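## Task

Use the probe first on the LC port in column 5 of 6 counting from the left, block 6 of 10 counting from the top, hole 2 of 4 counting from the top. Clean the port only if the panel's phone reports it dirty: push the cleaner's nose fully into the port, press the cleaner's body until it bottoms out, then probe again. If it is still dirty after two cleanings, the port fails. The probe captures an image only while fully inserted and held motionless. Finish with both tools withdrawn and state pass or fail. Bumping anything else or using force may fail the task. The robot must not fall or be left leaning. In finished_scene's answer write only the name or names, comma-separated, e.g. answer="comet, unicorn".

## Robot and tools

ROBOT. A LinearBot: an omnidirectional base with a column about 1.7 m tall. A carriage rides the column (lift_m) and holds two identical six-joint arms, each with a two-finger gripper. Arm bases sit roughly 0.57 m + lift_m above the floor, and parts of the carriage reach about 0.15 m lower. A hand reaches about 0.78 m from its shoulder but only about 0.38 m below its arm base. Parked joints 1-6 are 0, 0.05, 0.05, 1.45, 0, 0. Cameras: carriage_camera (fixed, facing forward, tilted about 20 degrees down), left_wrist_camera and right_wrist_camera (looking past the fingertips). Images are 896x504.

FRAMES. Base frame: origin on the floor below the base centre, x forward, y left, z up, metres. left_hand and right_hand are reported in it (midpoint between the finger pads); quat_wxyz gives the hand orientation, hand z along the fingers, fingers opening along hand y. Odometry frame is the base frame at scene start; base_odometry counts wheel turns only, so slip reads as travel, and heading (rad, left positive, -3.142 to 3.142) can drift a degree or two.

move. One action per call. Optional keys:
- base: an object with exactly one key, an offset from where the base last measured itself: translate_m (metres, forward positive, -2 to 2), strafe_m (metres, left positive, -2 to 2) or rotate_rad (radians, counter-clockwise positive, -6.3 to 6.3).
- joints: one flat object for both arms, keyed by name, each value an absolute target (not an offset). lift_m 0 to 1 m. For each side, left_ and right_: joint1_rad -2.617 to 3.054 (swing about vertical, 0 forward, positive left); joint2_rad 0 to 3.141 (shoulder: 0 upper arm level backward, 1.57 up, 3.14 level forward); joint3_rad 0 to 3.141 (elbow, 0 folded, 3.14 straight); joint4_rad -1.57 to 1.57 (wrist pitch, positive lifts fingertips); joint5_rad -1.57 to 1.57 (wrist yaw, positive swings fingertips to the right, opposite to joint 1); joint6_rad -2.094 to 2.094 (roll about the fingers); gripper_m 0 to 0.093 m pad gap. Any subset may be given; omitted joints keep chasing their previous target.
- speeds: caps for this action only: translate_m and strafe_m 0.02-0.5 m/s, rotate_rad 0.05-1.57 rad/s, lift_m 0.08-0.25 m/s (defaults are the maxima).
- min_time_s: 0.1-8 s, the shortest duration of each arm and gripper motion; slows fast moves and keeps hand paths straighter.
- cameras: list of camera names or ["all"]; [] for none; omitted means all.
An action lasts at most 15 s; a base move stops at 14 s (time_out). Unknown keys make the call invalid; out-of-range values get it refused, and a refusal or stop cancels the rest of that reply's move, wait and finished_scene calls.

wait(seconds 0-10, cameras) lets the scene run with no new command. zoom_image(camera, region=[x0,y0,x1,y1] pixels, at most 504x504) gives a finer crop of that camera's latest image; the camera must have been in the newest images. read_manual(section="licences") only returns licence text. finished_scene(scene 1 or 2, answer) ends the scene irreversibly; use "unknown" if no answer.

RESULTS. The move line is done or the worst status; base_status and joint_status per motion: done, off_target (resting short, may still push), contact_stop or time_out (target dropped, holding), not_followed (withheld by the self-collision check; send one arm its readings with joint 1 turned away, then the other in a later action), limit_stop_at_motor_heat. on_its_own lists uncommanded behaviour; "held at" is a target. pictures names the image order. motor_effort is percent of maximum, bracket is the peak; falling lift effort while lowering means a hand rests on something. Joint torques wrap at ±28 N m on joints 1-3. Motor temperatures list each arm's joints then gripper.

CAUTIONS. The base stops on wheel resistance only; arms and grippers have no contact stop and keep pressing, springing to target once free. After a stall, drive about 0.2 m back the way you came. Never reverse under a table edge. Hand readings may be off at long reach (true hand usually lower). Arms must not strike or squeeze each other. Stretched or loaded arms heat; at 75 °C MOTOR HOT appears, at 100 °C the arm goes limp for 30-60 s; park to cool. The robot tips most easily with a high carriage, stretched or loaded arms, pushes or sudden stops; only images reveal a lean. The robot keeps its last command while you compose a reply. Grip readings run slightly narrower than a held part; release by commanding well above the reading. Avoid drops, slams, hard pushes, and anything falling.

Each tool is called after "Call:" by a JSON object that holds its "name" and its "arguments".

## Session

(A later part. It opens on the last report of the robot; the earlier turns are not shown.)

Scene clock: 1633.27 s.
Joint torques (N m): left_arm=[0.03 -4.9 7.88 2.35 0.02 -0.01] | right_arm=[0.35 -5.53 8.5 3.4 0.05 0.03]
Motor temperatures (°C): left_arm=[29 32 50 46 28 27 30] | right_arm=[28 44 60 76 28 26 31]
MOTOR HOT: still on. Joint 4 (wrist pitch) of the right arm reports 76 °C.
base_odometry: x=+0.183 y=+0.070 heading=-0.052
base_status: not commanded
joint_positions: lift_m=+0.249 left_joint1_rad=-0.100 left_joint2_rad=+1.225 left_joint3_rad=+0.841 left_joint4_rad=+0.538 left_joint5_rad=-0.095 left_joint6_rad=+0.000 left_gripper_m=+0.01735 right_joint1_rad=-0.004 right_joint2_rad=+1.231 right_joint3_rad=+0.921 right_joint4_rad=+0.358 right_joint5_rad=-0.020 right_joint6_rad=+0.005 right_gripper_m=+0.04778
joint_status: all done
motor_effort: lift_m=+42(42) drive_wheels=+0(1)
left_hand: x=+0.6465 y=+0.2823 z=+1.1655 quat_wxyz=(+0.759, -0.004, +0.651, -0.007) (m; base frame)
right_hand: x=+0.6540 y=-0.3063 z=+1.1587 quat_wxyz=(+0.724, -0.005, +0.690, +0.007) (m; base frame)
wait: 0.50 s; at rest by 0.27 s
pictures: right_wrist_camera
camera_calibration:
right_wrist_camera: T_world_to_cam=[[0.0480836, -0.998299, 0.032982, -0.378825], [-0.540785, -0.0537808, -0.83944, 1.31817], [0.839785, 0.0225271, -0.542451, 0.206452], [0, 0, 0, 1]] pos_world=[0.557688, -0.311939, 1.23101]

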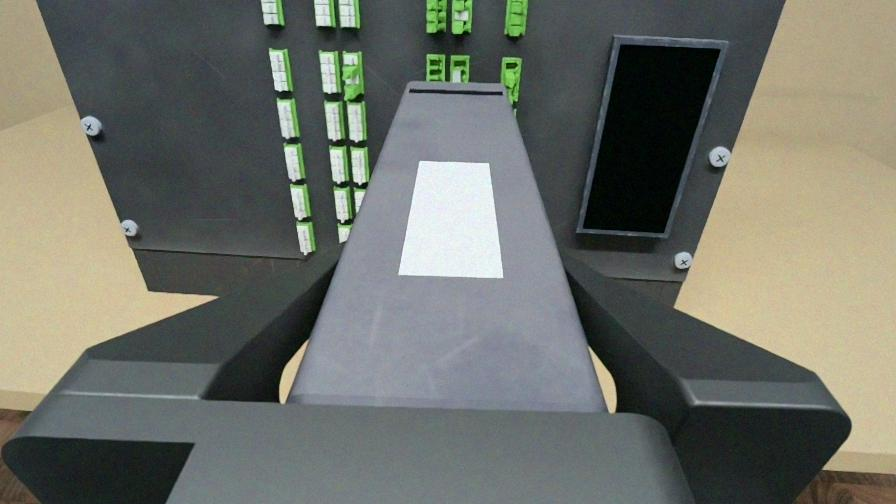

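Call:
{"name": "move", "arguments": {"joints": {"lift_m": 0.249, "right_joint5_rad": -0.0067}, "speeds": {"lift_m": 0.08}, "min_time_s": 1, "cameras": []}}

Call:
{"name": "move", "arguments": {"joints": {"right_joint5_rad": -0.019}, "cameras": []}}

Call:
{"name": "wait", "arguments": {"seconds": 0.5, "cameras": ["right_wrist_camera"]}}

Call:
{"name": "zoom_image", "arguments": {"camera": "right_wrist_camera", "region": [446, 56, 470, 80]}}

Scene clock: 1643.53 s.
Joint torques (N m): left_arm=[0.03 -4.9 7.9 2.35 0.01 -0.01] | right_arm=[0.36 -5.57 8.44 3.41 0.17 0.02]
Motor temperatures (°C): left_arm=[29 32 50 46 28 27 30] | right_arm=[28 44 60 76 28 26 31]
move: done
MOTOR HOT: still on. Joint 4 (wrist pitch) of the right arm reports 76 °C.
base_odometry: x=+0.183 y=+0.070 heading=-0.052
base_status: not commanded
joint_positions: lift_m=+0.249 left_joint1_rad=-0.100 left_joint2_rad=+1.225 left_joint3_rad=+0.841 left_joint4_rad=+0.538 left_joint5_rad=-0.095 left_joint6_rad=+0.000 left_gripper_m=+0.01735 right_joint1_rad=-0.004 right_joint2_rad=+1.231 right_joint3_rad=+0.921 right_joint4_rad=+0.358 right_joint5_rad=-0.019 right_joint6_rad=+0.005 right_gripper_m=+0.04778
joint_status: all done
motor_effort: lift_m=+33(37) drive_wheels=+0(0)
left_hand: x=+0.6465 y=+0.2823 z=+1.1655 quat_wxyz=(+0.759, -0.004, +0.651, -0.007) (m; base frame)
right_hand: x=+0.6540 y=-0.3066 z=+1.1587 quat_wxyz=(+0.724, -0.004, +0.690, +0.007) (m; base frame)
pictures: none
No camera images: "cameras" was empty.

Scene clock: 1643.83 s.
Joint torques (N m): left_arm=[0.06 -4.9 7.88 2.35 0.01 -0.01] | right_arm=[0.32 -5.55 8.49 3.4 0.03 0.02]
Motor temperatures (°C): left_arm=[29 32 50 46 28 27 30] | right_arm=[28 44 60 76 28 26 31]
move: done
MOTOR HOT: still on. Joint 4 (wrist pitch) of the right arm reports 76 °C.
base_odometry: x=+0.183 y=+0.070 heading=-0.052
base_status: not commanded
joint_positions: lift_m=+0.249 left_joint1_rad=-0.100 left_joint2_rad=+1.225 left_joint3_rad=+0.841 left_joint4_rad=+0.538 left_joint5_rad=-0.095 left_joint6_rad=+0.000 left_gripper_m=+0.01735 right_joint1_rad=-0.004 right_joint2_rad=+1.231 right_joint3_rad=+0.921 right_joint4_rad=+0.358 right_joint5_rad=-0.019 right_joint6_rad=+0.005 right_gripper_m=+0.04778
joint_status: all done
motor_effort: lift_m=+35(37) drive_wheels=+0(0)
left_hand: x=+0.6465 y=+0.2823 z=+1.1655 quat_wxyz=(+0.759, -0.004, +0.651, -0.007) (m; base frame)
right_hand: x=+0.6540 y=-0.3066 z=+1.1587 quat_wxyz=(+0.724, -0.004, +0.690, +0.007) (m; base frame)
pictures: none
No camera images: "cameras" was empty.

Scene clock: 1644.33 s.
Joint torques (N m): left_arm=[0.03 -4.9 7.91 2.34 0.01 -0.02] | right_arm=[0.34 -5.55 8.47 3.4 0.04 0.02]
Motor temperatures (°C): left_arm=[29 32 50 46 28 27 30] | right_arm=[28 44 60 76 28 26 31]
MOTOR HOT: still on. Joint 4 (wrist pitch) of the right arm reports 76 °C.
base_odometry: x=+0.183 y=+0.070 heading=-0.052
base_status: not commanded
joint_positions: lift_m=+0.249 left_joint1_rad=-0.100 left_joint2_rad=+1.225 left_joint3_rad=+0.841 left_joint4_rad=+0.538 left_joint5_rad=-0.095 left_joint6_rad=+0.000 left_gripper_m=+0.01735 right_joint1_rad=-0.004 right_joint2_rad=+1.231 right_joint3_rad=+0.921 right_joint4_rad=+0.358 right_joint5_rad=-0.019 right_joint6_rad=+0.005 right_gripper_m=+0.04778
joint_status: all done
motor_effort: lift_m=+34(37) drive_wheels=+0(0)
left_hand: x=+0.6465 y=+0.2823 z=+1.1655 quat_wxyz=(+0.759, -0.004, +0.651, -0.007) (m; base frame)
right_hand: x=+0.6540 y=-0.3066 z=+1.1587 quat_wxyz=(+0.724, -0.004, +0.690, +0.007) (m; base frame)
wait: 0.50 s; at rest by 0.27 s
pictures: right_wrist_camera
camera_calibration:
right_wrist_camera: T_world_to_cam=[[0.0461414, -0.998393, 0.0329013, -0.37788], [-0.540863, -0.0526602, -0.83946, 1.31858], [0.839844, 0.0209388, -0.542424, 0.205901], [0, 0, 0, 1]] pos_world=[0.55768, -0.312148, 1.23101]

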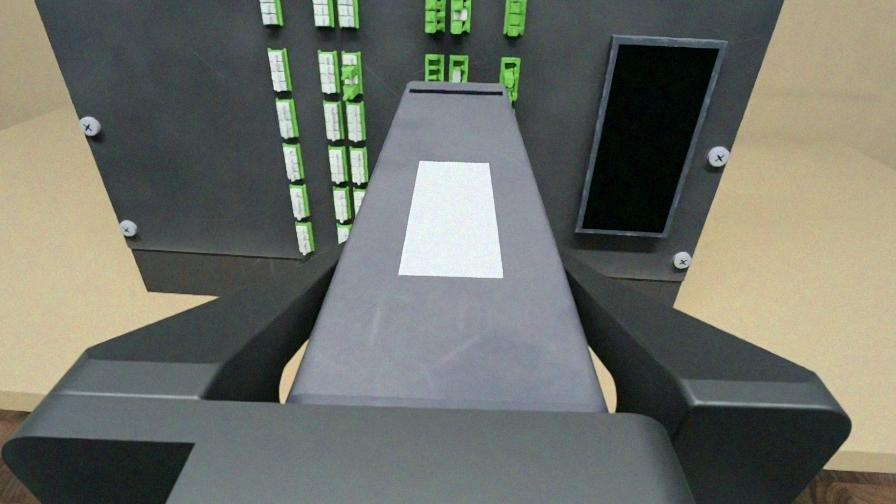

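Scaled by 21.000 from the camera's 896x504 image, which has a finer 1280x720 frame.

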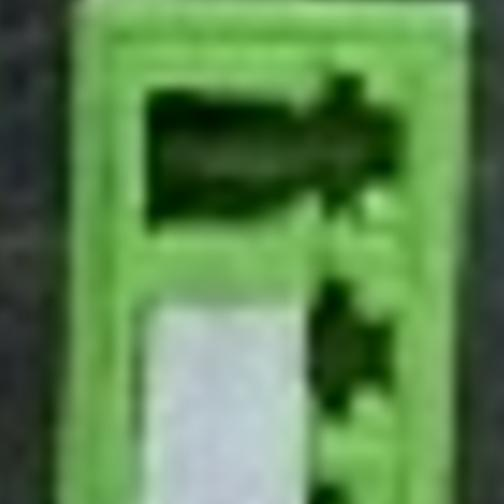

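Call:
{"name": "move", "arguments": {"joints": {"right_joint5_rad": -0.0325}, "min_time_s": 1, "cameras": []}}

Call:
{"name": "move", "arguments": {"joints": {"right_joint5_rad": -0.021}, "cameras": []}}

Call:
{"name": "wait", "arguments": {"seconds": 0.5, "cameras": ["right_wrist_camera"]}}

Call:
{"name": "zoom_image", "arguments": {"camera": "right_wrist_camera", "region": [446, 56, 470, 80]}}

Scene clock: 1657.27 s.
Joint torques (N m): left_arm=[0.05 -4.9 7.9 2.35 0.01 -0.02] | right_arm=[0.36 -5.56 8.49 3.4 -0.09 0.02]
Motor temperatures (°C): left_arm=[29 32 50 46 28 27 30] | right_arm=[28 44 60 76 28 26 31]
move: done
MOTOR HOT: still on. Joint 4 (wrist pitch) of the right arm reports 76 °C.
base_odometry: x=+0.183 y=+0.070 heading=-0.052
base_status: not commanded
joint_positions: lift_m=+0.249 left_joint1_rad=-0.100 left_joint2_rad=+1.225 left_joint3_rad=+0.841 left_joint4_rad=+0.538 left_joint5_rad=-0.095 left_joint6_rad=+0.000 left_gripper_m=+0.01735 right_joint1_rad=-0.004 right_joint2_rad=+1.231 right_joint3_rad=+0.921 right_joint4_rad=+0.358 right_joint5_rad=-0.021 right_joint6_rad=+0.005 right_gripper_m=+0.04778
joint_status: all done
motor_effort: lift_m=+39(39) drive_wheels=+0(0)
left_hand: x=+0.6465 y=+0.2823 z=+1.1655 quat_wxyz=(+0.759, -0.004, +0.651, -0.007) (m; base frame)
right_hand: x=+0.6540 y=-0.3062 z=+1.1587 quat_wxyz=(+0.724, -0.005, +0.690, +0.008) (m; base frame)
pictures: none
No camera images: "cameras" was empty.

Scene clock: 1657.57 s.
Joint torques (N m): left_arm=[0.05 -4.93 7.9 2.35 0.01 -0.01] | right_arm=[0.32 -5.53 8.5 3.4 0.05 0.03]
Motor temperatures (°C): left_arm=[29 32 50 46 28 27 30] | right_arm=[28 44 60 76 28 26 31]
move: done
MOTOR HOT: still on. Joint 4 (wrist pitch) of the right arm reports 76 °C.
base_odometry: x=+0.183 y=+0.070 heading=-0.052
base_status: not commanded
joint_positions: lift_m=+0.249 left_joint1_rad=-0.100 left_joint2_rad=+1.225 left_joint3_rad=+0.841 left_joint4_rad=+0.538 left_joint5_rad=-0.095 left_joint6_rad=+0.000 left_gripper_m=+0.01735 right_joint1_rad=-0.004 right_joint2_rad=+1.231 right_joint3_rad=+0.921 right_joint4_rad=+0.358 right_joint5_rad=-0.021 right_joint6_rad=+0.005 right_gripper_m=+0.04778
joint_status: all done
motor_effort: lift_m=+35(36) drive_wheels=+0(0)
left_hand: x=+0.6465 y=+0.2823 z=+1.1655 quat_wxyz=(+0.759, -0.004, +0.651, -0.007) (m; base frame)
right_hand: x=+0.6540 y=-0.3062 z=+1.1587 quat_wxyz=(+0.724, -0.005, +0.690, +0.008) (m; base frame)
pictures: none
No camera images: "cameras" was empty.

Scene clock: 1658.07 s.
Joint torques (N m): left_arm=[0.05 -4.9 7.9 2.35 0.01 -0.02] | right_arm=[0.36 -5.53 8.49 3.41 0.04 0.02]
Motor temperatures (°C): left_arm=[29 32 50 46 28 27 30] | right_arm=[28 44 60 76 28 26 31]
MOTOR HOT: still on. Joint 4 (wrist pitch) of the right arm reports 76 °C.
base_odometry: x=+0.183 y=+0.070 heading=-0.052
base_status: not commanded
joint_positions: lift_m=+0.249 left_joint1_rad=-0.100 left_joint2_rad=+1.225 left_joint3_rad=+0.841 left_joint4_rad=+0.538 left_joint5_rad=-0.095 left_joint6_rad=+0.000 left_gripper_m=+0.01735 right_joint1_rad=-0.004 right_joint2_rad=+1.231 right_joint3_rad=+0.921 right_joint4_rad=+0.358 right_joint5_rad=-0.021 right_joint6_rad=+0.005 right_gripper_m=+0.04778
joint_status: all done
motor_effort: lift_m=+33(36) drive_wheels=+0(0)
left_hand: x=+0.6465 y=+0.2823 z=+1.1655 quat_wxyz=(+0.759, -0.004, +0.651, -0.007) (m; base frame)
right_hand: x=+0.6540 y=-0.3062 z=+1.1587 quat_wxyz=(+0.724, -0.005, +0.690, +0.008) (m; base frame)
wait: 0.50 s; at rest by 0.27 s
pictures: right_wrist_camera
camera_calibration:
right_wrist_camera: T_world_to_cam=[[0.0484431, -0.998281, 0.0329914, -0.37903], [-0.540762, -0.0539833, -0.839442, 1.3181], [0.83978, 0.0228247, -0.542447, 0.206542], [0, 0, 0, 1]] pos_world=[0.557689, -0.311938, 1.23101]

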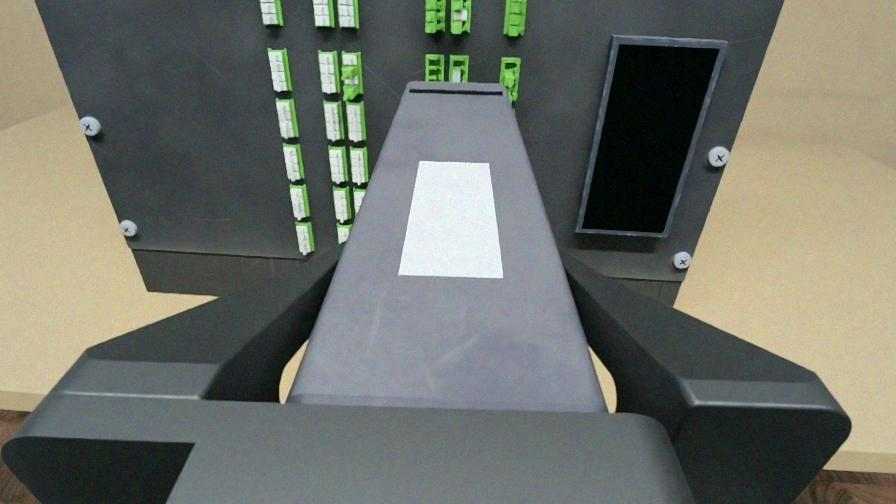

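Scaled by 21.000 from the camera's 896x504 image, which has a finer 1280x720 frame.

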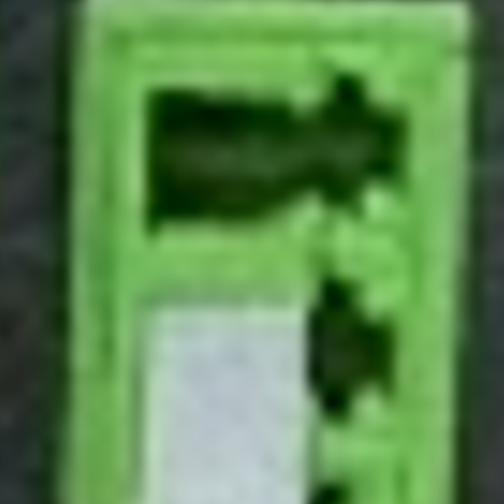

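Call:
{"name": "move", "arguments": {"joints": {"lift_m": 0.252}, "cameras": []}}

Call:
{"name": "move", "arguments": {"joints": {"lift_m": 0.2488}, "cameras": []}}

Call:
{"name": "wait", "arguments": {"seconds": 0.5, "cameras": ["right_wrist_camera"]}}

Call:
{"name": "zoom_image", "arguments": {"camera": "right_wrist_camera", "region": [446, 56, 470, 80]}}

Scene clock: 1675.60 s.
Joint torques (N m): left_arm=[0.06 -4.9 7.9 2.31 0.01 -0.01] | right_arm=[0.35 -5.48 8.53 3.41 0.04 0.02]
Motor temperatures (°C): left_arm=[29 32 50 46 28 27 30] | right_arm=[28 44 60 76 28 26 31]
move: done
MOTOR HOT: still on. Joint 4 (wrist pitch) of the right arm reports 76 °C.
base_odometry: x=+0.183 y=+0.070 heading=-0.052
base_status: not commanded
joint_positions: lift_m=+0.252 left_joint1_rad=-0.100 left_joint2_rad=+1.225 left_joint3_rad=+0.841 left_joint4_rad=+0.539 left_joint5_rad=-0.095 left_joint6_rad=+0.000 left_gripper_m=+0.01735 right_joint1_rad=-0.004 right_joint2_rad=+1.231 right_joint3_rad=+0.921 right_joint4_rad=+0.358 right_joint5_rad=-0.021 right_joint6_rad=+0.005 right_gripper_m=+0.04778
joint_status: all done
motor_effort: lift_m=+38(44) drive_wheels=+0(1)
left_hand: x=+0.6465 y=+0.2823 z=+1.1684 quat_wxyz=(+0.759, -0.004, +0.650, -0.007) (m; base frame)
right_hand: x=+0.6540 y=-0.3062 z=+1.1615 quat_wxyz=(+0.724, -0.005, +0.690, +0.008) (m; base frame)
pictures: none
No camera images: "cameras" was empty.

Scene clock: 1676.03 s.
Joint torques (N m): left_arm=[0.03 -4.92 7.79 2.37 0.01 -0.01] | right_arm=[0.34 -5.57 8.5 3.39 0.06 0.02]
Motor temperatures (°C): left_arm=[29 32 50 46 28 27 30] | right_arm=[28 44 60 76 28 26 31]
move: done
MOTOR HOT: still on. Joint 4 (wrist pitch) of the right arm reports 76 °C.
base_odometry: x=+0.183 y=+0.070 heading=-0.052
base_status: not commanded
joint_positions: lift_m=+0.249 left_joint1_rad=-0.100 left_joint2_rad=+1.225 left_joint3_rad=+0.841 left_joint4_rad=+0.537 left_joint5_rad=-0.095 left_joint6_rad=+0.000 left_gripper_m=+0.01735 right_joint1_rad=-0.004 right_joint2_rad=+1.231 right_joint3_rad=+0.921 right_joint4_rad=+0.357 right_joint5_rad=-0.021 right_joint6_rad=+0.005 right_gripper_m=+0.04778
joint_status: all done
motor_effort: lift_m=+29(36) drive_wheels=-1(1)
left_hand: x=+0.6465 y=+0.2823 z=+1.1653 quat_wxyz=(+0.759, -0.004, +0.651, -0.007) (m; base frame)
right_hand: x=+0.6540 y=-0.3062 z=+1.1585 quat_wxyz=(+0.724, -0.005, +0.690, +0.008) (m; base frame)
pictures: none
No camera images: "cameras" was empty.

Scene clock: 1676.53 s.
Joint torques (N m): left_arm=[0.08 -4.93 7.91 2.36 0 -0.02] | right_arm=[0.38 -5.6 8.44 3.42 0.04 0.03]
Motor temperatures (°C): left_arm=[29 32 50 46 28 27 30] | right_arm=[28 44 60 76 28 26 31]
MOTOR HOT: still on. Joint 4 (wrist pitch) of the right arm reports 76 °C.
base_odometry: x=+0.183 y=+0.070 heading=-0.052
base_status: not commanded
joint_positions: lift_m=+0.249 left_joint1_rad=-0.100 left_joint2_rad=+1.225 left_joint3_rad=+0.841 left_joint4_rad=+0.537 left_joint5_rad=-0.095 left_joint6_rad=+0.000 left_gripper_m=+0.01735 right_joint1_rad=-0.004 right_joint2_rad=+1.231 right_joint3_rad=+0.921 right_joint4_rad=+0.358 right_joint5_rad=-0.021 right_joint6_rad=+0.005 right_gripper_m=+0.04778
joint_status: all done
motor_effort: lift_m=+27(36) drive_wheels=-1(1)
left_hand: x=+0.6465 y=+0.2823 z=+1.1653 quat_wxyz=(+0.759, -0.004, +0.651, -0.007) (m; base frame)
right_hand: x=+0.6540 y=-0.3062 z=+1.1586 quat_wxyz=(+0.724, -0.005, +0.690, +0.008) (m; base frame)
wait: 0.50 s; at rest by 0.27 s
pictures: right_wrist_camera
camera_calibration:
right_wrist_camera: T_world_to_cam=[[0.0484431, -0.998281, 0.0329914, -0.379027], [-0.540762, -0.0539833, -0.839442, 1.31802], [0.83978, 0.0228247, -0.542447, 0.206488], [0, 0, 0, 1]] pos_world=[0.557689, -0.311938, 1.23091]

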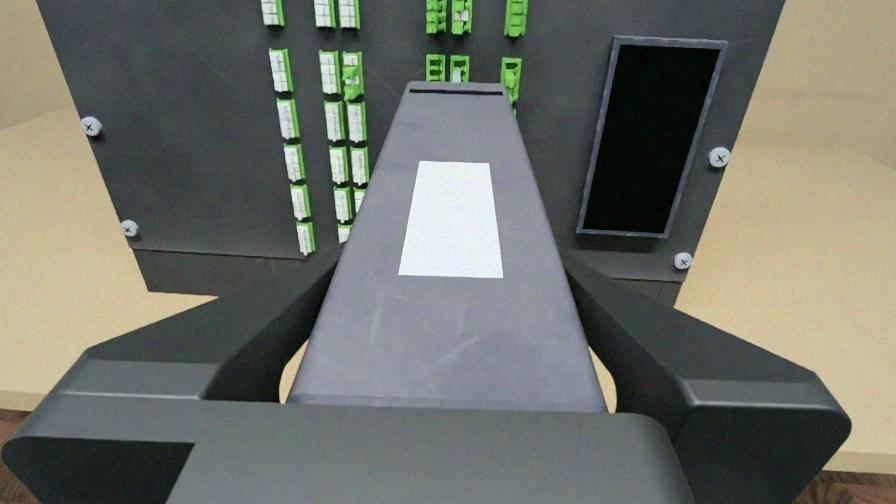

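Scaled by 21.000 from the camera's 896x504 image, which has a finer 1280x720 frame.

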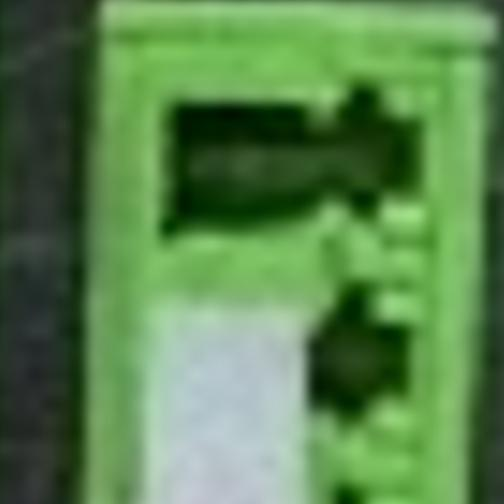

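Call:
{"name": "move", "arguments": {"joints": {"lift_m": 0.248}, "speeds": {"lift_m": 0.08}, "cameras": []}}

Call:
{"name": "wait", "arguments": {"seconds": 0.5, "cameras": ["right_wrist_camera"]}}

Call:
{"name": "zoom_image", "arguments": {"camera": "right_wrist_camera", "region": [446, 56, 470, 80]}}

Scene clock: 1705.90 s.
Joint torques (N m): left_arm=[0.05 -4.86 7.88 2.34 0 -0.01] | right_arm=[0.36 -5.56 8.47 3.38 0.05 0.03]
Motor temperatures (°C): left_arm=[29 32 50 46 28 27 30] | right_arm=[28 43 60 76 28 26 31]
move: done
MOTOR HOT: still on. Joint 4 (wrist pitch) of the right arm reports 76 °C.
base_odometry: x=+0.183 y=+0.070 heading=-0.052
base_status: not commanded
joint_positions: lift_m=+0.248 left_joint1_rad=-0.100 left_joint2_rad=+1.225 left_joint3_rad=+0.841 left_joint4_rad=+0.537 left_joint5_rad=-0.095 left_joint6_rad=+0.000 left_gripper_m=+0.01735 right_joint1_rad=-0.004 right_joint2_rad=+1.231 right_joint3_rad=+0.921 right_joint4_rad=+0.358 right_joint5_rad=-0.021 right_joint6_rad=+0.005 right_gripper_m=+0.04778
joint_status: all done
motor_effort: lift_m=+32(35) drive_wheels=+0(1)
left_hand: x=+0.6465 y=+0.2823 z=+1.1645 quat_wxyz=(+0.759, -0.004, +0.651, -0.007) (m; base frame)
right_hand: x=+0.6540 y=-0.3062 z=+1.1578 quat_wxyz=(+0.724, -0.005, +0.690, +0.008) (m; base frame)
pictures: none
No camera images: "cameras" was empty.

Scene clock: 1706.40 s.
Joint torques (N m): left_arm=[0.02 -4.88 7.88 2.37 0.01 -0.02] | right_arm=[0.36 -5.56 8.47 3.41 0.04 0.03]
Motor temperatures (°C): left_arm=[29 32 50 46 28 27 30] | right_arm=[28 43 60 76 28 26 31]
MOTOR HOT: still on. Joint 4 (wrist pitch) of the right arm reports 76 °C.
base_odometry: x=+0.183 y=+0.070 heading=-0.052
base_status: not commanded
joint_positions: lift_m=+0.248 left_joint1_rad=-0.100 left_joint2_rad=+1.225 left_joint3_rad=+0.841 left_joint4_rad=+0.537 left_joint5_rad=-0.095 left_joint6_rad=+0.000 left_gripper_m=+0.01735 right_joint1_rad=-0.004 right_joint2_rad=+1.231 right_joint3_rad=+0.921 right_joint4_rad=+0.358 right_joint5_rad=-0.021 right_joint6_rad=+0.005 right_gripper_m=+0.04778
joint_status: all done
motor_effort: lift_m=+33(35) drive_wheels=-1(1)
left_hand: x=+0.6465 y=+0.2823 z=+1.1645 quat_wxyz=(+0.759, -0.004, +0.651, -0.007) (m; base frame)
right_hand: x=+0.6540 y=-0.3062 z=+1.1578 quat_wxyz=(+0.724, -0.005, +0.690, +0.008) (m; base frame)
wait: 0.50 s; at rest by 0.27 s
pictures: right_wrist_camera
camera_calibration:
right_wrist_camera: T_world_to_cam=[[0.0484431, -0.998281, 0.0329914, -0.379001], [-0.540762, -0.0539833, -0.839442, 1.31734], [0.83978, 0.0228247, -0.542447, 0.206054], [0, 0, 0, 1]] pos_world=[0.557689, -0.311938, 1.23011]

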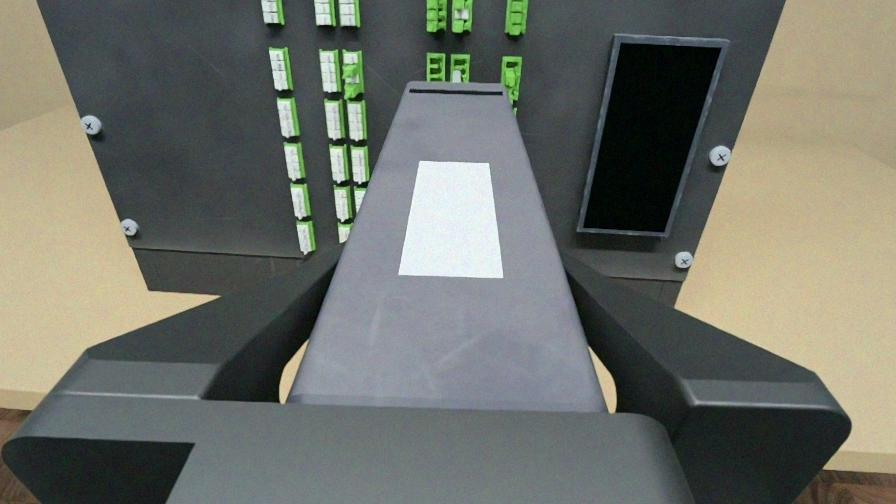

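Scaled by 21.000 from the camera's 896x504 image, which has a finer 1280x720 frame.

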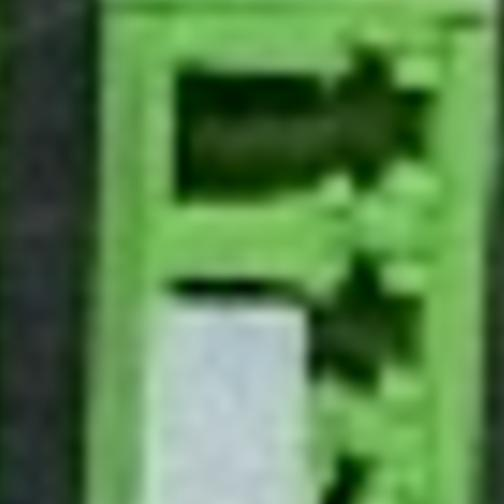

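Call:
{"name": "move", "arguments": {"base": {"translate_m": 0.0025}, "speeds": {"translate_m": 0.02}, "cameras": []}}

Call:
{"name": "wait", "arguments": {"seconds": 0.5, "cameras": ["right_wrist_camera"]}}

Call:
{"name": "zoom_image", "arguments": {"camera": "right_wrist_camera", "region": [446, 56, 470, 80]}}

Scene clock: 1711.87 s.
Joint torques (N m): left_arm=[0.03 -5.14 7.83 2.36 0.01 -0.01] | right_arm=[0.32 -5.41 8.49 3.4 0.03 0.03]
Motor temperatures (°C): left_arm=[29 32 50 46 28 27 30] | right_arm=[28 43 60 76 28 26 31]
move: done
MOTOR HOT: still on. Joint 4 (wrist pitch) of the right arm reports 76 °C.
base_odometry: x=+0.185 y=+0.070 heading=-0.052
base_status: done
joint_positions: lift_m=+0.248 left_joint1_rad=-0.100 left_joint2_rad=+1.225 left_joint3_rad=+0.841 left_joint4_rad=+0.538 left_joint5_rad=-0.095 left_joint6_rad=+0.000 left_gripper_m=+0.01735 right_joint1_rad=-0.004 right_joint2_rad=+1.230 right_joint3_rad=+0.921 right_joint4_rad=+0.359 right_joint5_rad=-0.021 right_joint6_rad=+0.005 right_gripper_m=+0.04778
joint_status: not commanded
motor_effort: lift_m=+33(36) drive_wheels=-2(8)
left_hand: x=+0.6466 y=+0.2823 z=+1.1646 quat_wxyz=(+0.759, -0.004, +0.651, -0.007) (m; base frame)
right_hand: x=+0.6536 y=-0.3062 z=+1.1583 quat_wxyz=(+0.724, -0.005, +0.689, +0.008) (m; base frame)
pictures: none
No camera images: "cameras" was empty.

Scene clock: 1712.37 s.
Joint torques (N m): left_arm=[0.02 -4.93 7.91 2.33 0.01 -0.01] | right_arm=[0.36 -5.39 8.54 3.39 0.04 0.02]
Motor temperatures (°C): left_arm=[29 32 50 46 28 27 30] | right_arm=[28 43 60 76 28 26 31]
MOTOR HOT: still on. Joint 4 (wrist pitch) of the right arm reports 76 °C.
base_odometry: x=+0.185 y=+0.070 heading=-0.052
base_status: done
joint_positions: lift_m=+0.248 left_joint1_rad=-0.100 left_joint2_rad=+1.225 left_joint3_rad=+0.841 left_joint4_rad=+0.538 left_joint5_rad=-0.095 left_joint6_rad=+0.000 left_gripper_m=+0.01735 right_joint1_rad=-0.004 right_joint2_rad=+1.230 right_joint3_rad=+0.921 right_joint4_rad=+0.358 right_joint5_rad=-0.021 right_joint6_rad=+0.005 right_gripper_m=+0.04778
joint_status: not commanded
motor_effort: lift_m=+32(36) drive_wheels=+1(8)
left_hand: x=+0.6466 y=+0.2823 z=+1.1646 quat_wxyz=(+0.759, -0.004, +0.651, -0.007) (m; base frame)
right_hand: x=+0.6536 y=-0.3062 z=+1.1583 quat_wxyz=(+0.724, -0.005, +0.690, +0.008) (m; base frame)
wait: 0.50 s; at rest by 0.27 s
pictures: right_wrist_camera
camera_calibration:
right_wrist_camera: T_world_to_cam=[[0.0483921, -0.998281, 0.0330638, -0.379047], [-0.53948, -0.0539817, -0.840266, 1.31763], [0.840607, 0.022825, -0.541165, 0.204602], [0, 0, 0, 1]] pos_world=[0.557188, -0.311938, 1.23042]

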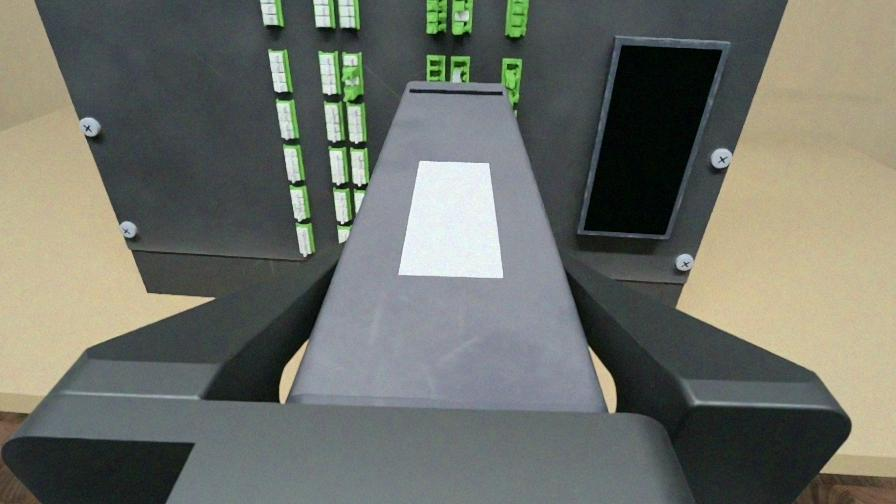

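Scaled by 21.000 from the camera's 896x504 image, which has a finer 1280x720 frame.

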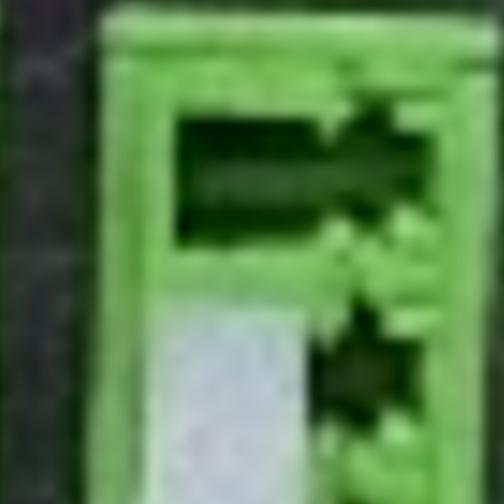

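Call:
{"name": "move", "arguments": {"base": {"translate_m": -0.0025}, "speeds": {"translate_m": 0.02}, "cameras": []}}

Call:
{"name": "move", "arguments": {"joints": {"right_joint5_rad": -0.007}, "min_time_s": 1, "cameras": []}}

Call:
{"name": "move", "arguments": {"joints": {"right_joint5_rad": -0.0195, "lift_m": 0.252}, "cameras": []}}

Call:
{"name": "move", "arguments": {"joints": {"lift_m": 0.248}, "cameras": []}}

Call:
{"name": "wait", "arguments": {"seconds": 0.5, "cameras": ["right_wrist_camera"]}}

Call:
{"name": "zoom_image", "arguments": {"camera": "right_wrist_camera", "region": [446, 56, 470, 80]}}

Scene clock: 1728.00 s.
Joint torques (N m): left_arm=[0.03 -4.88 7.91 2.36 0.02 -0.02] | right_arm=[0.34 -5.39 8.53 3.44 0.05 0.03]
Motor temperatures (°C): left_arm=[29 32 50 46 28 27 30] | right_arm=[28 42 59 76 28 26 31]
move: done
MOTOR HOT: still on. Joint 4 (wrist pitch) of the right arm reports 76 °C.
base_odometry: x=+0.183 y=+0.070 heading=-0.052
base_status: done
joint_positions: lift_m=+0.248 left_joint1_rad=-0.100 left_joint2_rad=+1.225 left_joint3_rad=+0.841 left_joint4_rad=+0.537 left_joint5_rad=-0.095 left_joint6_rad=+0.000 left_gripper_m=+0.01735 right_joint1_rad=-0.004 right_joint2_rad=+1.230 right_joint3_rad=+0.921 right_joint4_rad=+0.358 right_joint5_rad=-0.021 right_joint6_rad=+0.005 right_gripper_m=+0.04778
joint_status: not commanded
motor_effort: lift_m=+31(34) drive_wheels=-1(8)
left_hand: x=+0.6466 y=+0.2823 z=+1.1644 quat_wxyz=(+0.759, -0.004, +0.651, -0.007) (m; base frame)
right_hand: x=+0.6536 y=-0.3062 z=+1.1581 quat_wxyz=(+0.724, -0.005, +0.690, +0.008) (m; base frame)
pictures: none
No camera images: "cameras" was empty.

Scene clock: 1729.30 s.
Joint torques (N m): left_arm=[0.01 -4.92 7.91 2.36 0.01 -0.02] | right_arm=[0.35 -5.42 8.51 3.41 0.18 0.03]
Motor temperatures (°C): left_arm=[29 32 50 46 28 27 30] | right_arm=[28 42 59 76 28 26 31]
move: done
MOTOR HOT: still on. Joint 4 (wrist pitch) of the right arm reports 76 °C.
base_odometry: x=+0.183 y=+0.070 heading=-0.052
base_status: not commanded
joint_positions: lift_m=+0.248 left_joint1_rad=-0.100 left_joint2_rad=+1.225 left_joint3_rad=+0.841 left_joint4_rad=+0.537 left_joint5_rad=-0.095 left_joint6_rad=+0.000 left_gripper_m=+0.01735 right_joint1_rad=-0.004 right_joint2_rad=+1.230 right_joint3_rad=+0.921 right_joint4_rad=+0.358 right_joint5_rad=-0.019 right_joint6_rad=+0.005 right_gripper_m=+0.04778
joint_status: all done
motor_effort: lift_m=+31(37) drive_wheels=+0(1)
left_hand: x=+0.6466 y=+0.2823 z=+1.1644 quat_wxyz=(+0.759, -0.004, +0.651, -0.007) (m; base frame)
right_hand: x=+0.6536 y=-0.3065 z=+1.1581 quat_wxyz=(+0.724, -0.004, +0.690, +0.007) (m; base frame)
pictures: none
No camera images: "cameras" was empty.

Scene clock: 1729.77 s.
Joint torques (N m): left_arm=[0.05 -5.05 7.76 2.34 0.01 -0.01] | right_arm=[0.36 -5.38 8.55 3.45 0.04 0.02]
Motor temperatures (°C): left_arm=[29 32 50 46 28 27 30] | right_arm=[28 42 59 76 28 26 31]
move: done
MOTOR HOT: still on. Joint 4 (wrist pitch) of the right arm reports 76 °C.
base_odometry: x=+0.183 y=+0.070 heading=-0.052
base_status: not commanded
joint_positions: lift_m=+0.252 left_joint1_rad=-0.100 left_joint2_rad=+1.225 left_joint3_rad=+0.841 left_joint4_rad=+0.539 left_joint5_rad=-0.095 left_joint6_rad=+0.000 left_gripper_m=+0.01735 right_joint1_rad=-0.004 right_joint2_rad=+1.230 right_joint3_rad=+0.921 right_joint4_rad=+0.358 right_joint5_rad=-0.019 right_joint6_rad=+0.005 right_gripper_m=+0.04778
joint_status: all done
motor_effort: lift_m=+39(47) drive_wheels=+0(1)
left_hand: x=+0.6466 y=+0.2823 z=+1.1682 quat_wxyz=(+0.759, -0.004, +0.651, -0.007) (m; base frame)
right_hand: x=+0.6536 y=-0.3065 z=+1.1616 quat_wxyz=(+0.724, -0.004, +0.690, +0.007) (m; base frame)
pictures: none
No camera images: "cameras" was empty.

Scene clock: 1730.23 s.
Joint torques (N m): left_arm=[0.03 -4.86 7.88 2.36 0.01 -0.02] | right_arm=[0.34 -5.41 8.54 3.35 0.04 0.02]
Motor temperatures (°C): left_arm=[29 32 50 46 28 27 30] | right_arm=[28 42 59 76 28 26 31]
move: done
MOTOR HOT: still on. Joint 4 (wrist pitch) of the right arm reports 76 °C.
base_odometry: x=+0.183 y=+0.070 heading=-0.052
base_status: not commanded
joint_positions: lift_m=+0.248 left_joint1_rad=-0.100 left_joint2_rad=+1.225 left_joint3_rad=+0.841 left_joint4_rad=+0.536 left_joint5_rad=-0.095 left_joint6_rad=+0.000 left_gripper_m=+0.01735 right_joint1_rad=-0.004 right_joint2_rad=+1.230 right_joint3_rad=+0.921 right_joint4_rad=+0.358 right_joint5_rad=-0.019 right_joint6_rad=+0.005 right_gripper_m=+0.04778
joint_status: all done
motor_effort: lift_m=+34(34) drive_wheels=+0(2)
left_hand: x=+0.6467 y=+0.2823 z=+1.1641 quat_wxyz=(+0.759, -0.003, +0.652, -0.007) (m; base frame)
right_hand: x=+0.6536 y=-0.3065 z=+1.1581 quat_wxyz=(+0.724, -0.004, +0.690, +0.007) (m; base frame)
pictures: none
No camera images: "cameras" was empty.

Scene clock: 1730.73 s.
Joint torques (N m): left_arm=[0.05 -4.94 7.9 2.36 0.01 -0.01] | right_arm=[0.32 -5.45 8.54 3.41 0.04 0.02]
Motor temperatures (°C): left_arm=[29 32 50 46 28 27 30] | right_arm=[28 42 59 76 28 26 31]
MOTOR HOT: still on. Joint 4 (wrist pitch) of the right arm reports 76 °C.
base_odometry: x=+0.183 y=+0.070 heading=-0.052
base_status: not commanded
joint_positions: lift_m=+0.248 left_joint1_rad=-0.100 left_joint2_rad=+1.225 left_joint3_rad=+0.841 left_joint4_rad=+0.536 left_joint5_rad=-0.095 left_joint6_rad=+0.000 left_gripper_m=+0.01735 right_joint1_rad=-0.004 right_joint2_rad=+1.230 right_joint3_rad=+0.921 right_joint4_rad=+0.358 right_joint5_rad=-0.019 right_joint6_rad=+0.005 right_gripper_m=+0.04778
joint_status: all done
motor_effort: lift_m=+32(34) drive_wheels=+0(2)
left_hand: x=+0.6467 y=+0.2823 z=+1.1641 quat_wxyz=(+0.759, -0.003, +0.652, -0.007) (m; base frame)
right_hand: x=+0.6536 y=-0.3065 z=+1.1580 quat_wxyz=(+0.724, -0.004, +0.690, +0.007) (m; base frame)
wait: 0.50 s; at rest by 0.27 s
pictures: right_wrist_camera
camera_calibration:
right_wrist_camera: T_world_to_cam=[[0.0464765, -0.998376, 0.0329438, -0.378063], [-0.540236, -0.052862, -0.839852, 1.31771], [0.840229, 0.021236, -0.541815, 0.205017], [0, 0, 0, 1]] pos_world=[0.557181, -0.312146, 1.23021]

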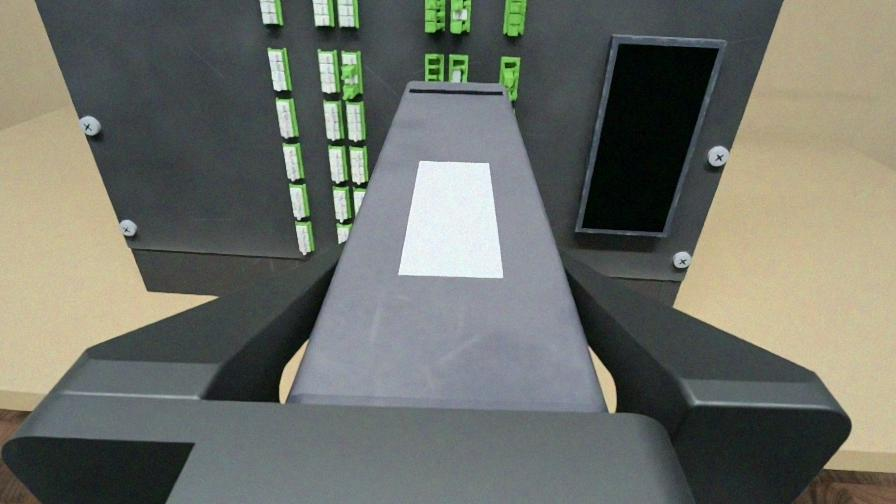

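Scaled by 21.000 from the camera's 896x504 image, which has a finer 1280x720 frame.

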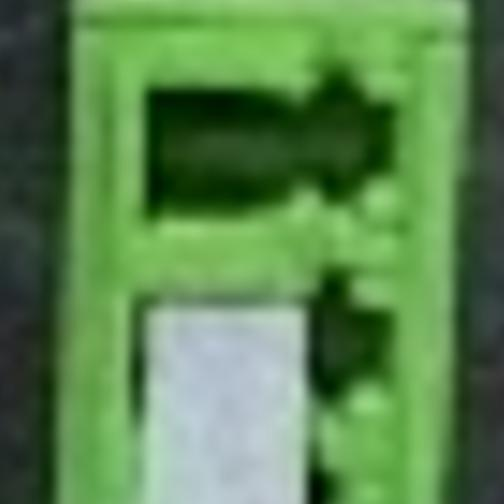

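Call:
{"name": "move", "arguments": {"joints": {"right_joint5_rad": -0.0335}, "min_time_s": 1, "cameras": []}}

Call:
{"name": "move", "arguments": {"joints": {"right_joint5_rad": -0.021, "lift_m": 0.252}, "cameras": []}}

Call:
{"name": "move", "arguments": {"joints": {"lift_m": 0.2476}, "cameras": []}}

Call:
{"name": "wait", "arguments": {"seconds": 0.5, "cameras": ["right_wrist_camera"]}}

Call:
{"name": "zoom_image", "arguments": {"camera": "right_wrist_camera", "region": [446, 56, 470, 80]}}

Scene clock: 1746.57 s.
Joint torques (N m): left_arm=[0.06 -4.93 7.94 2.37 0.01 -0.01] | right_arm=[0.34 -5.41 8.51 3.41 -0.09 0.02]
Motor temperatures (°C): left_arm=[29 32 50 46 28 27 30] | right_arm=[28 41 59 76 28 26 31]
move: done
MOTOR HOT: still on. Joint 4 (wrist pitch) of the right arm reports 76 °C.
base_odometry: x=+0.183 y=+0.070 heading=-0.052
base_status: not commanded
joint_positions: lift_m=+0.248 left_joint1_rad=-0.100 left_joint2_rad=+1.225 left_joint3_rad=+0.841 left_joint4_rad=+0.536 left_joint5_rad=-0.095 left_joint6_rad=+0.000 left_gripper_m=+0.01735 right_joint1_rad=-0.004 right_joint2_rad=+1.230 right_joint3_rad=+0.921 right_joint4_rad=+0.358 right_joint5_rad=-0.022 right_joint6_rad=+0.005 right_gripper_m=+0.04778
joint_status: all done
motor_effort: lift_m=+37(37) drive_wheels=+0(0)
left_hand: x=+0.6467 y=+0.2823 z=+1.1641 quat_wxyz=(+0.759, -0.003, +0.652, -0.007) (m; base frame)
right_hand: x=+0.6536 y=-0.3060 z=+1.1580 quat_wxyz=(+0.724, -0.005, +0.690, +0.008) (m; base frame)
pictures: none
No camera images: "cameras" was empty.

Scene clock: 1747.03 s.
Joint torques (N m): left_arm=[0.03 -5.04 7.9 2.32 0 -0.01] | right_arm=[0.35 -5.39 8.58 3.44 0.05 0.02]
Motor temperatures (°C): left_arm=[29 32 50 46 28 27 30] | right_arm=[28 41 59 77 28 26 31]
move: done
MOTOR HOT: still on. Joint 4 (wrist pitch) of the right arm reports 77 °C.
base_odometry: x=+0.183 y=+0.070 heading=-0.052
base_status: not commanded
joint_positions: lift_m=+0.252 left_joint1_rad=-0.100 left_joint2_rad=+1.225 left_joint3_rad=+0.841 left_joint4_rad=+0.539 left_joint5_rad=-0.095 left_joint6_rad=+0.000 left_gripper_m=+0.01735 right_joint1_rad=-0.004 right_joint2_rad=+1.230 right_joint3_rad=+0.921 right_joint4_rad=+0.358 right_joint5_rad=-0.022 right_joint6_rad=+0.005 right_gripper_m=+0.04778
joint_status: all done
motor_effort: lift_m=+42(44) drive_wheels=+0(1)
left_hand: x=+0.6466 y=+0.2823 z=+1.1682 quat_wxyz=(+0.759, -0.004, +0.651, -0.007) (m; base frame)
right_hand: x=+0.6536 y=-0.3060 z=+1.1617 quat_wxyz=(+0.724, -0.005, +0.689, +0.008) (m; base frame)
pictures: none
No camera images: "cameras" was empty.

Scene clock: 1747.50 s.
Joint torques (N m): left_arm=[0.05 -5.07 7.9 2.35 0.01 -0.02] | right_arm=[0.34 -5.39 8.55 3.35 0.07 0.02]
Motor temperatures (°C): left_arm=[29 32 50 46 28 27 30] | right_arm=[28 41 59 77 28 26 31]
move: done
MOTOR HOT: still on. Joint 4 (wrist pitch) of the right arm reports 77 °C.
base_odometry: x=+0.183 y=+0.070 heading=-0.052
base_status: not commanded
joint_positions: lift_m=+0.248 left_joint1_rad=-0.100 left_joint2_rad=+1.225 left_joint3_rad=+0.841 left_joint4_rad=+0.536 left_joint5_rad=-0.095 left_joint6_rad=+0.000 left_gripper_m=+0.01735 right_joint1_rad=-0.004 right_joint2_rad=+1.230 right_joint3_rad=+0.921 right_joint4_rad=+0.358 right_joint5_rad=-0.022 right_joint6_rad=+0.005 right_gripper_m=+0.04778
joint_status: all done
motor_effort: lift_m=+31(37) drive_wheels=+1(2)
left_hand: x=+0.6467 y=+0.2823 z=+1.1637 quat_wxyz=(+0.759, -0.003, +0.652, -0.007) (m; base frame)
right_hand: x=+0.6536 y=-0.3060 z=+1.1578 quat_wxyz=(+0.724, -0.005, +0.689, +0.008) (m; base frame)
pictures: none
No camera images: "cameras" was empty.

Scene clock: 1748.00 s.
Joint torques (N m): left_arm=[0.02 -4.96 7.87 2.36 0.01 -0.02] | right_arm=[0.34 -5.41 8.55 3.4 0.06 0.02]
Motor temperatures (°C): left_arm=[29 32 50 46 28 27 30] | right_arm=[28 41 59 77 28 26 31]
MOTOR HOT: still on. Joint 4 (wrist pitch) of the right arm reports 77 °C.
base_odometry: x=+0.183 y=+0.070 heading=-0.052
base_status: not commanded
joint_positions: lift_m=+0.248 left_joint1_rad=-0.100 left_joint2_rad=+1.225 left_joint3_rad=+0.841 left_joint4_rad=+0.536 left_joint5_rad=-0.095 left_joint6_rad=+0.000 left_gripper_m=+0.01735 right_joint1_rad=-0.004 right_joint2_rad=+1.230 right_joint3_rad=+0.921 right_joint4_rad=+0.358 right_joint5_rad=-0.022 right_joint6_rad=+0.005 right_gripper_m=+0.04778
joint_status: all done
motor_effort: lift_m=+31(37) drive_wheels=+0(2)
left_hand: x=+0.6467 y=+0.2823 z=+1.1637 quat_wxyz=(+0.759, -0.003, +0.652, -0.007) (m; base frame)
right_hand: x=+0.6536 y=-0.3060 z=+1.1577 quat_wxyz=(+0.724, -0.005, +0.690, +0.008) (m; base frame)
wait: 0.50 s; at rest by 0.27 s
pictures: right_wrist_camera
camera_calibration:
right_wrist_camera: T_world_to_cam=[[0.0495385, -0.998222, 0.0331585, -0.379663], [-0.539779, -0.0546912, -0.840028, 1.31687], [0.840348, 0.0237155, -0.541528, 0.205194], [0, 0, 0, 1]] pos_world=[0.557193, -0.311833, 1.22992]

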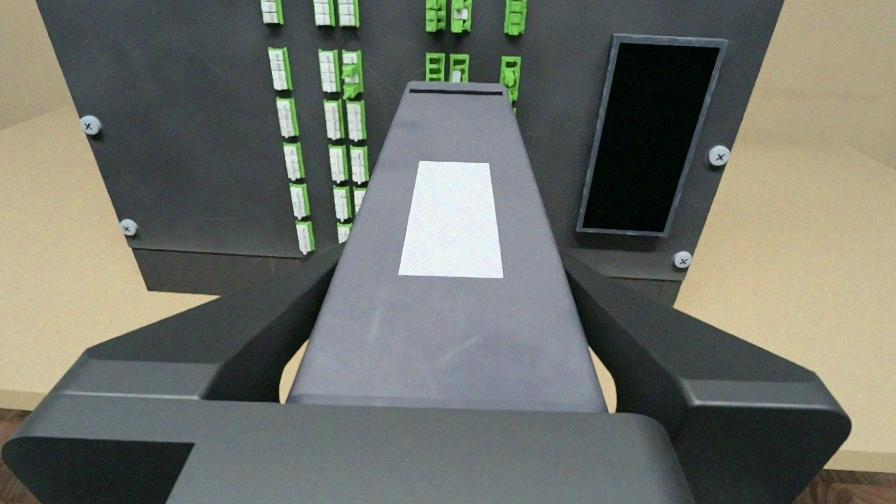

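Scaled by 21.000 from the camera's 896x504 image, which has a finer 1280x720 frame.

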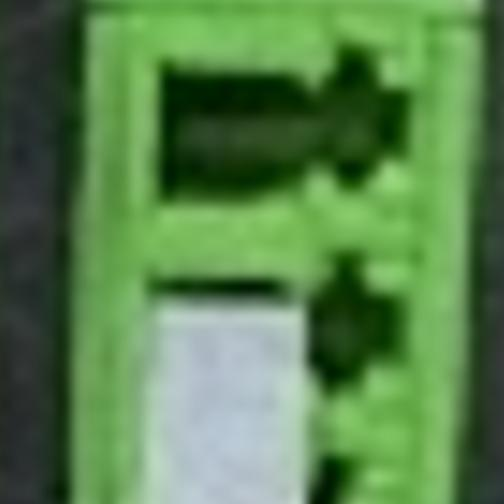

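Call:
{"name": "move", "arguments": {"joints": {"right_joint5_rad": -0.0355, "lift_m": 0.253}, "min_time_s": 0.5, "cameras": []}}

Call:
{"name": "move", "arguments": {"joints": {"right_joint5_rad": -0.023, "lift_m": 0.2476}, "cameras": []}}

Call:
{"name": "wait", "arguments": {"seconds": 0.5, "cameras": ["right_wrist_camera"]}}

Call:
{"name": "zoom_image", "arguments": {"camera": "right_wrist_camera", "region": [446, 56, 470, 80]}}

Scene clock: 1758.33 s.
Joint torques (N m): left_arm=[0.05 -4.9 7.91 2.35 0.01 -0.01] | right_arm=[0.34 -5.45 8.57 3.4 -0.1 0.03]
Motor temperatures (°C): left_arm=[29 32 50 46 28 27 30] | right_arm=[28 41 58 77 28 26 31]
move: done
MOTOR HOT: still on. Joint 4 (wrist pitch) of the right arm reports 77 °C.
base_odometry: x=+0.183 y=+0.070 heading=-0.052
base_status: not commanded
joint_positions: lift_m=+0.253 left_joint1_rad=-0.100 left_joint2_rad=+1.225 left_joint3_rad=+0.841 left_joint4_rad=+0.539 left_joint5_rad=-0.095 left_joint6_rad=+0.000 left_gripper_m=+0.01735 right_joint1_rad=-0.004 right_joint2_rad=+1.230 right_joint3_rad=+0.921 right_joint4_rad=+0.358 right_joint5_rad=-0.024 right_joint6_rad=+0.005 right_gripper_m=+0.04778
joint_status: all done
motor_effort: lift_m=+41(47) drive_wheels=+0(1)
left_hand: x=+0.6466 y=+0.2823 z=+1.1691 quat_wxyz=(+0.759, -0.004, +0.651, -0.007) (m; base frame)
right_hand: x=+0.6536 y=-0.3058 z=+1.1627 quat_wxyz=(+0.724, -0.006, +0.690, +0.008) (m; base frame)
pictures: none
No camera images: "cameras" was empty.

Scene clock: 1758.80 s.
Joint torques (N m): left_arm=[0.06 -4.97 7.98 2.38 0.01 -0.02] | right_arm=[0.32 -5.44 8.51 3.36 0.05 0.02]
Motor temperatures (°C): left_arm=[29 32 50 46 28 27 30] | right_arm=[28 41 58 77 28 26 31]
move: done
MOTOR HOT: still on. Joint 4 (wrist pitch) of the right arm reports 77 °C.
base_odometry: x=+0.183 y=+0.070 heading=-0.052
base_status: not commanded
joint_positions: lift_m=+0.248 left_joint1_rad=-0.100 left_joint2_rad=+1.225 left_joint3_rad=+0.841 left_joint4_rad=+0.536 left_joint5_rad=-0.095 left_joint6_rad=+0.000 left_gripper_m=+0.01735 right_joint1_rad=-0.004 right_joint2_rad=+1.230 right_joint3_rad=+0.921 right_joint4_rad=+0.358 right_joint5_rad=-0.024 right_joint6_rad=+0.005 right_gripper_m=+0.04778
joint_status: all done
motor_effort: lift_m=+35(38) drive_wheels=+0(2)
left_hand: x=+0.6467 y=+0.2823 z=+1.1635 quat_wxyz=(+0.758, -0.003, +0.652, -0.007) (m; base frame)
right_hand: x=+0.6536 y=-0.3058 z=+1.1576 quat_wxyz=(+0.724, -0.006, +0.690, +0.008) (m; base frame)
pictures: none
No camera images: "cameras" was empty.

Scene clock: 1759.30 s.
Joint torques (N m): left_arm=[0.03 -4.9 7.94 2.34 0 -0.02] | right_arm=[0.36 -5.42 8.51 3.41 0.05 0.02]
Motor temperatures (°C): left_arm=[29 32 50 46 28 27 30] | right_arm=[28 41 58 77 28 26 31]
MOTOR HOT: still on. Joint 4 (wrist pitch) of the right arm reports 77 °C.
base_odometry: x=+0.183 y=+0.070 heading=-0.052
base_status: not commanded
joint_positions: lift_m=+0.248 left_joint1_rad=-0.100 left_joint2_rad=+1.225 left_joint3_rad=+0.841 left_joint4_rad=+0.536 left_joint5_rad=-0.095 left_joint6_rad=+0.000 left_gripper_m=+0.01735 right_joint1_rad=-0.004 right_joint2_rad=+1.230 right_joint3_rad=+0.921 right_joint4_rad=+0.358 right_joint5_rad=-0.024 right_joint6_rad=+0.005 right_gripper_m=+0.04778
joint_status: all done
motor_effort: lift_m=+36(38) drive_wheels=+0(2)
left_hand: x=+0.6467 y=+0.2823 z=+1.1635 quat_wxyz=(+0.758, -0.003, +0.652, -0.007) (m; base frame)
right_hand: x=+0.6536 y=-0.3058 z=+1.1576 quat_wxyz=(+0.724, -0.006, +0.690, +0.008) (m; base frame)
wait: 0.50 s; at rest by 0.27 s
pictures: right_wrist_camera
camera_calibration:
right_wrist_camera: T_world_to_cam=[[0.0510741, -0.998145, 0.0331281, -0.380348], [-0.539982, -0.0555045, -0.839845, 1.31643], [0.840126, 0.0250057, -0.541815, 0.206009], [0, 0, 0, 1]] pos_world=[0.557199, -0.311726, 1.22981]

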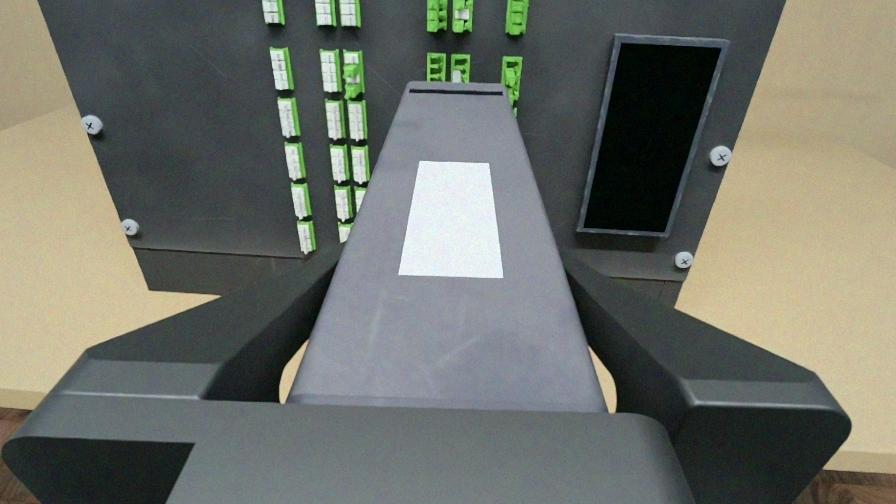

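Scaled by 21.000 from the camera's 896x504 image, which has a finer 1280x720 frame.

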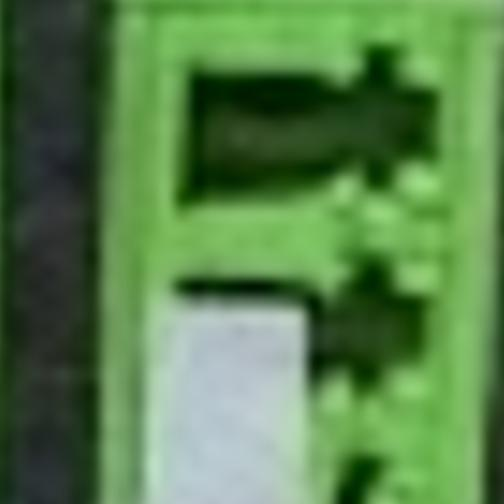

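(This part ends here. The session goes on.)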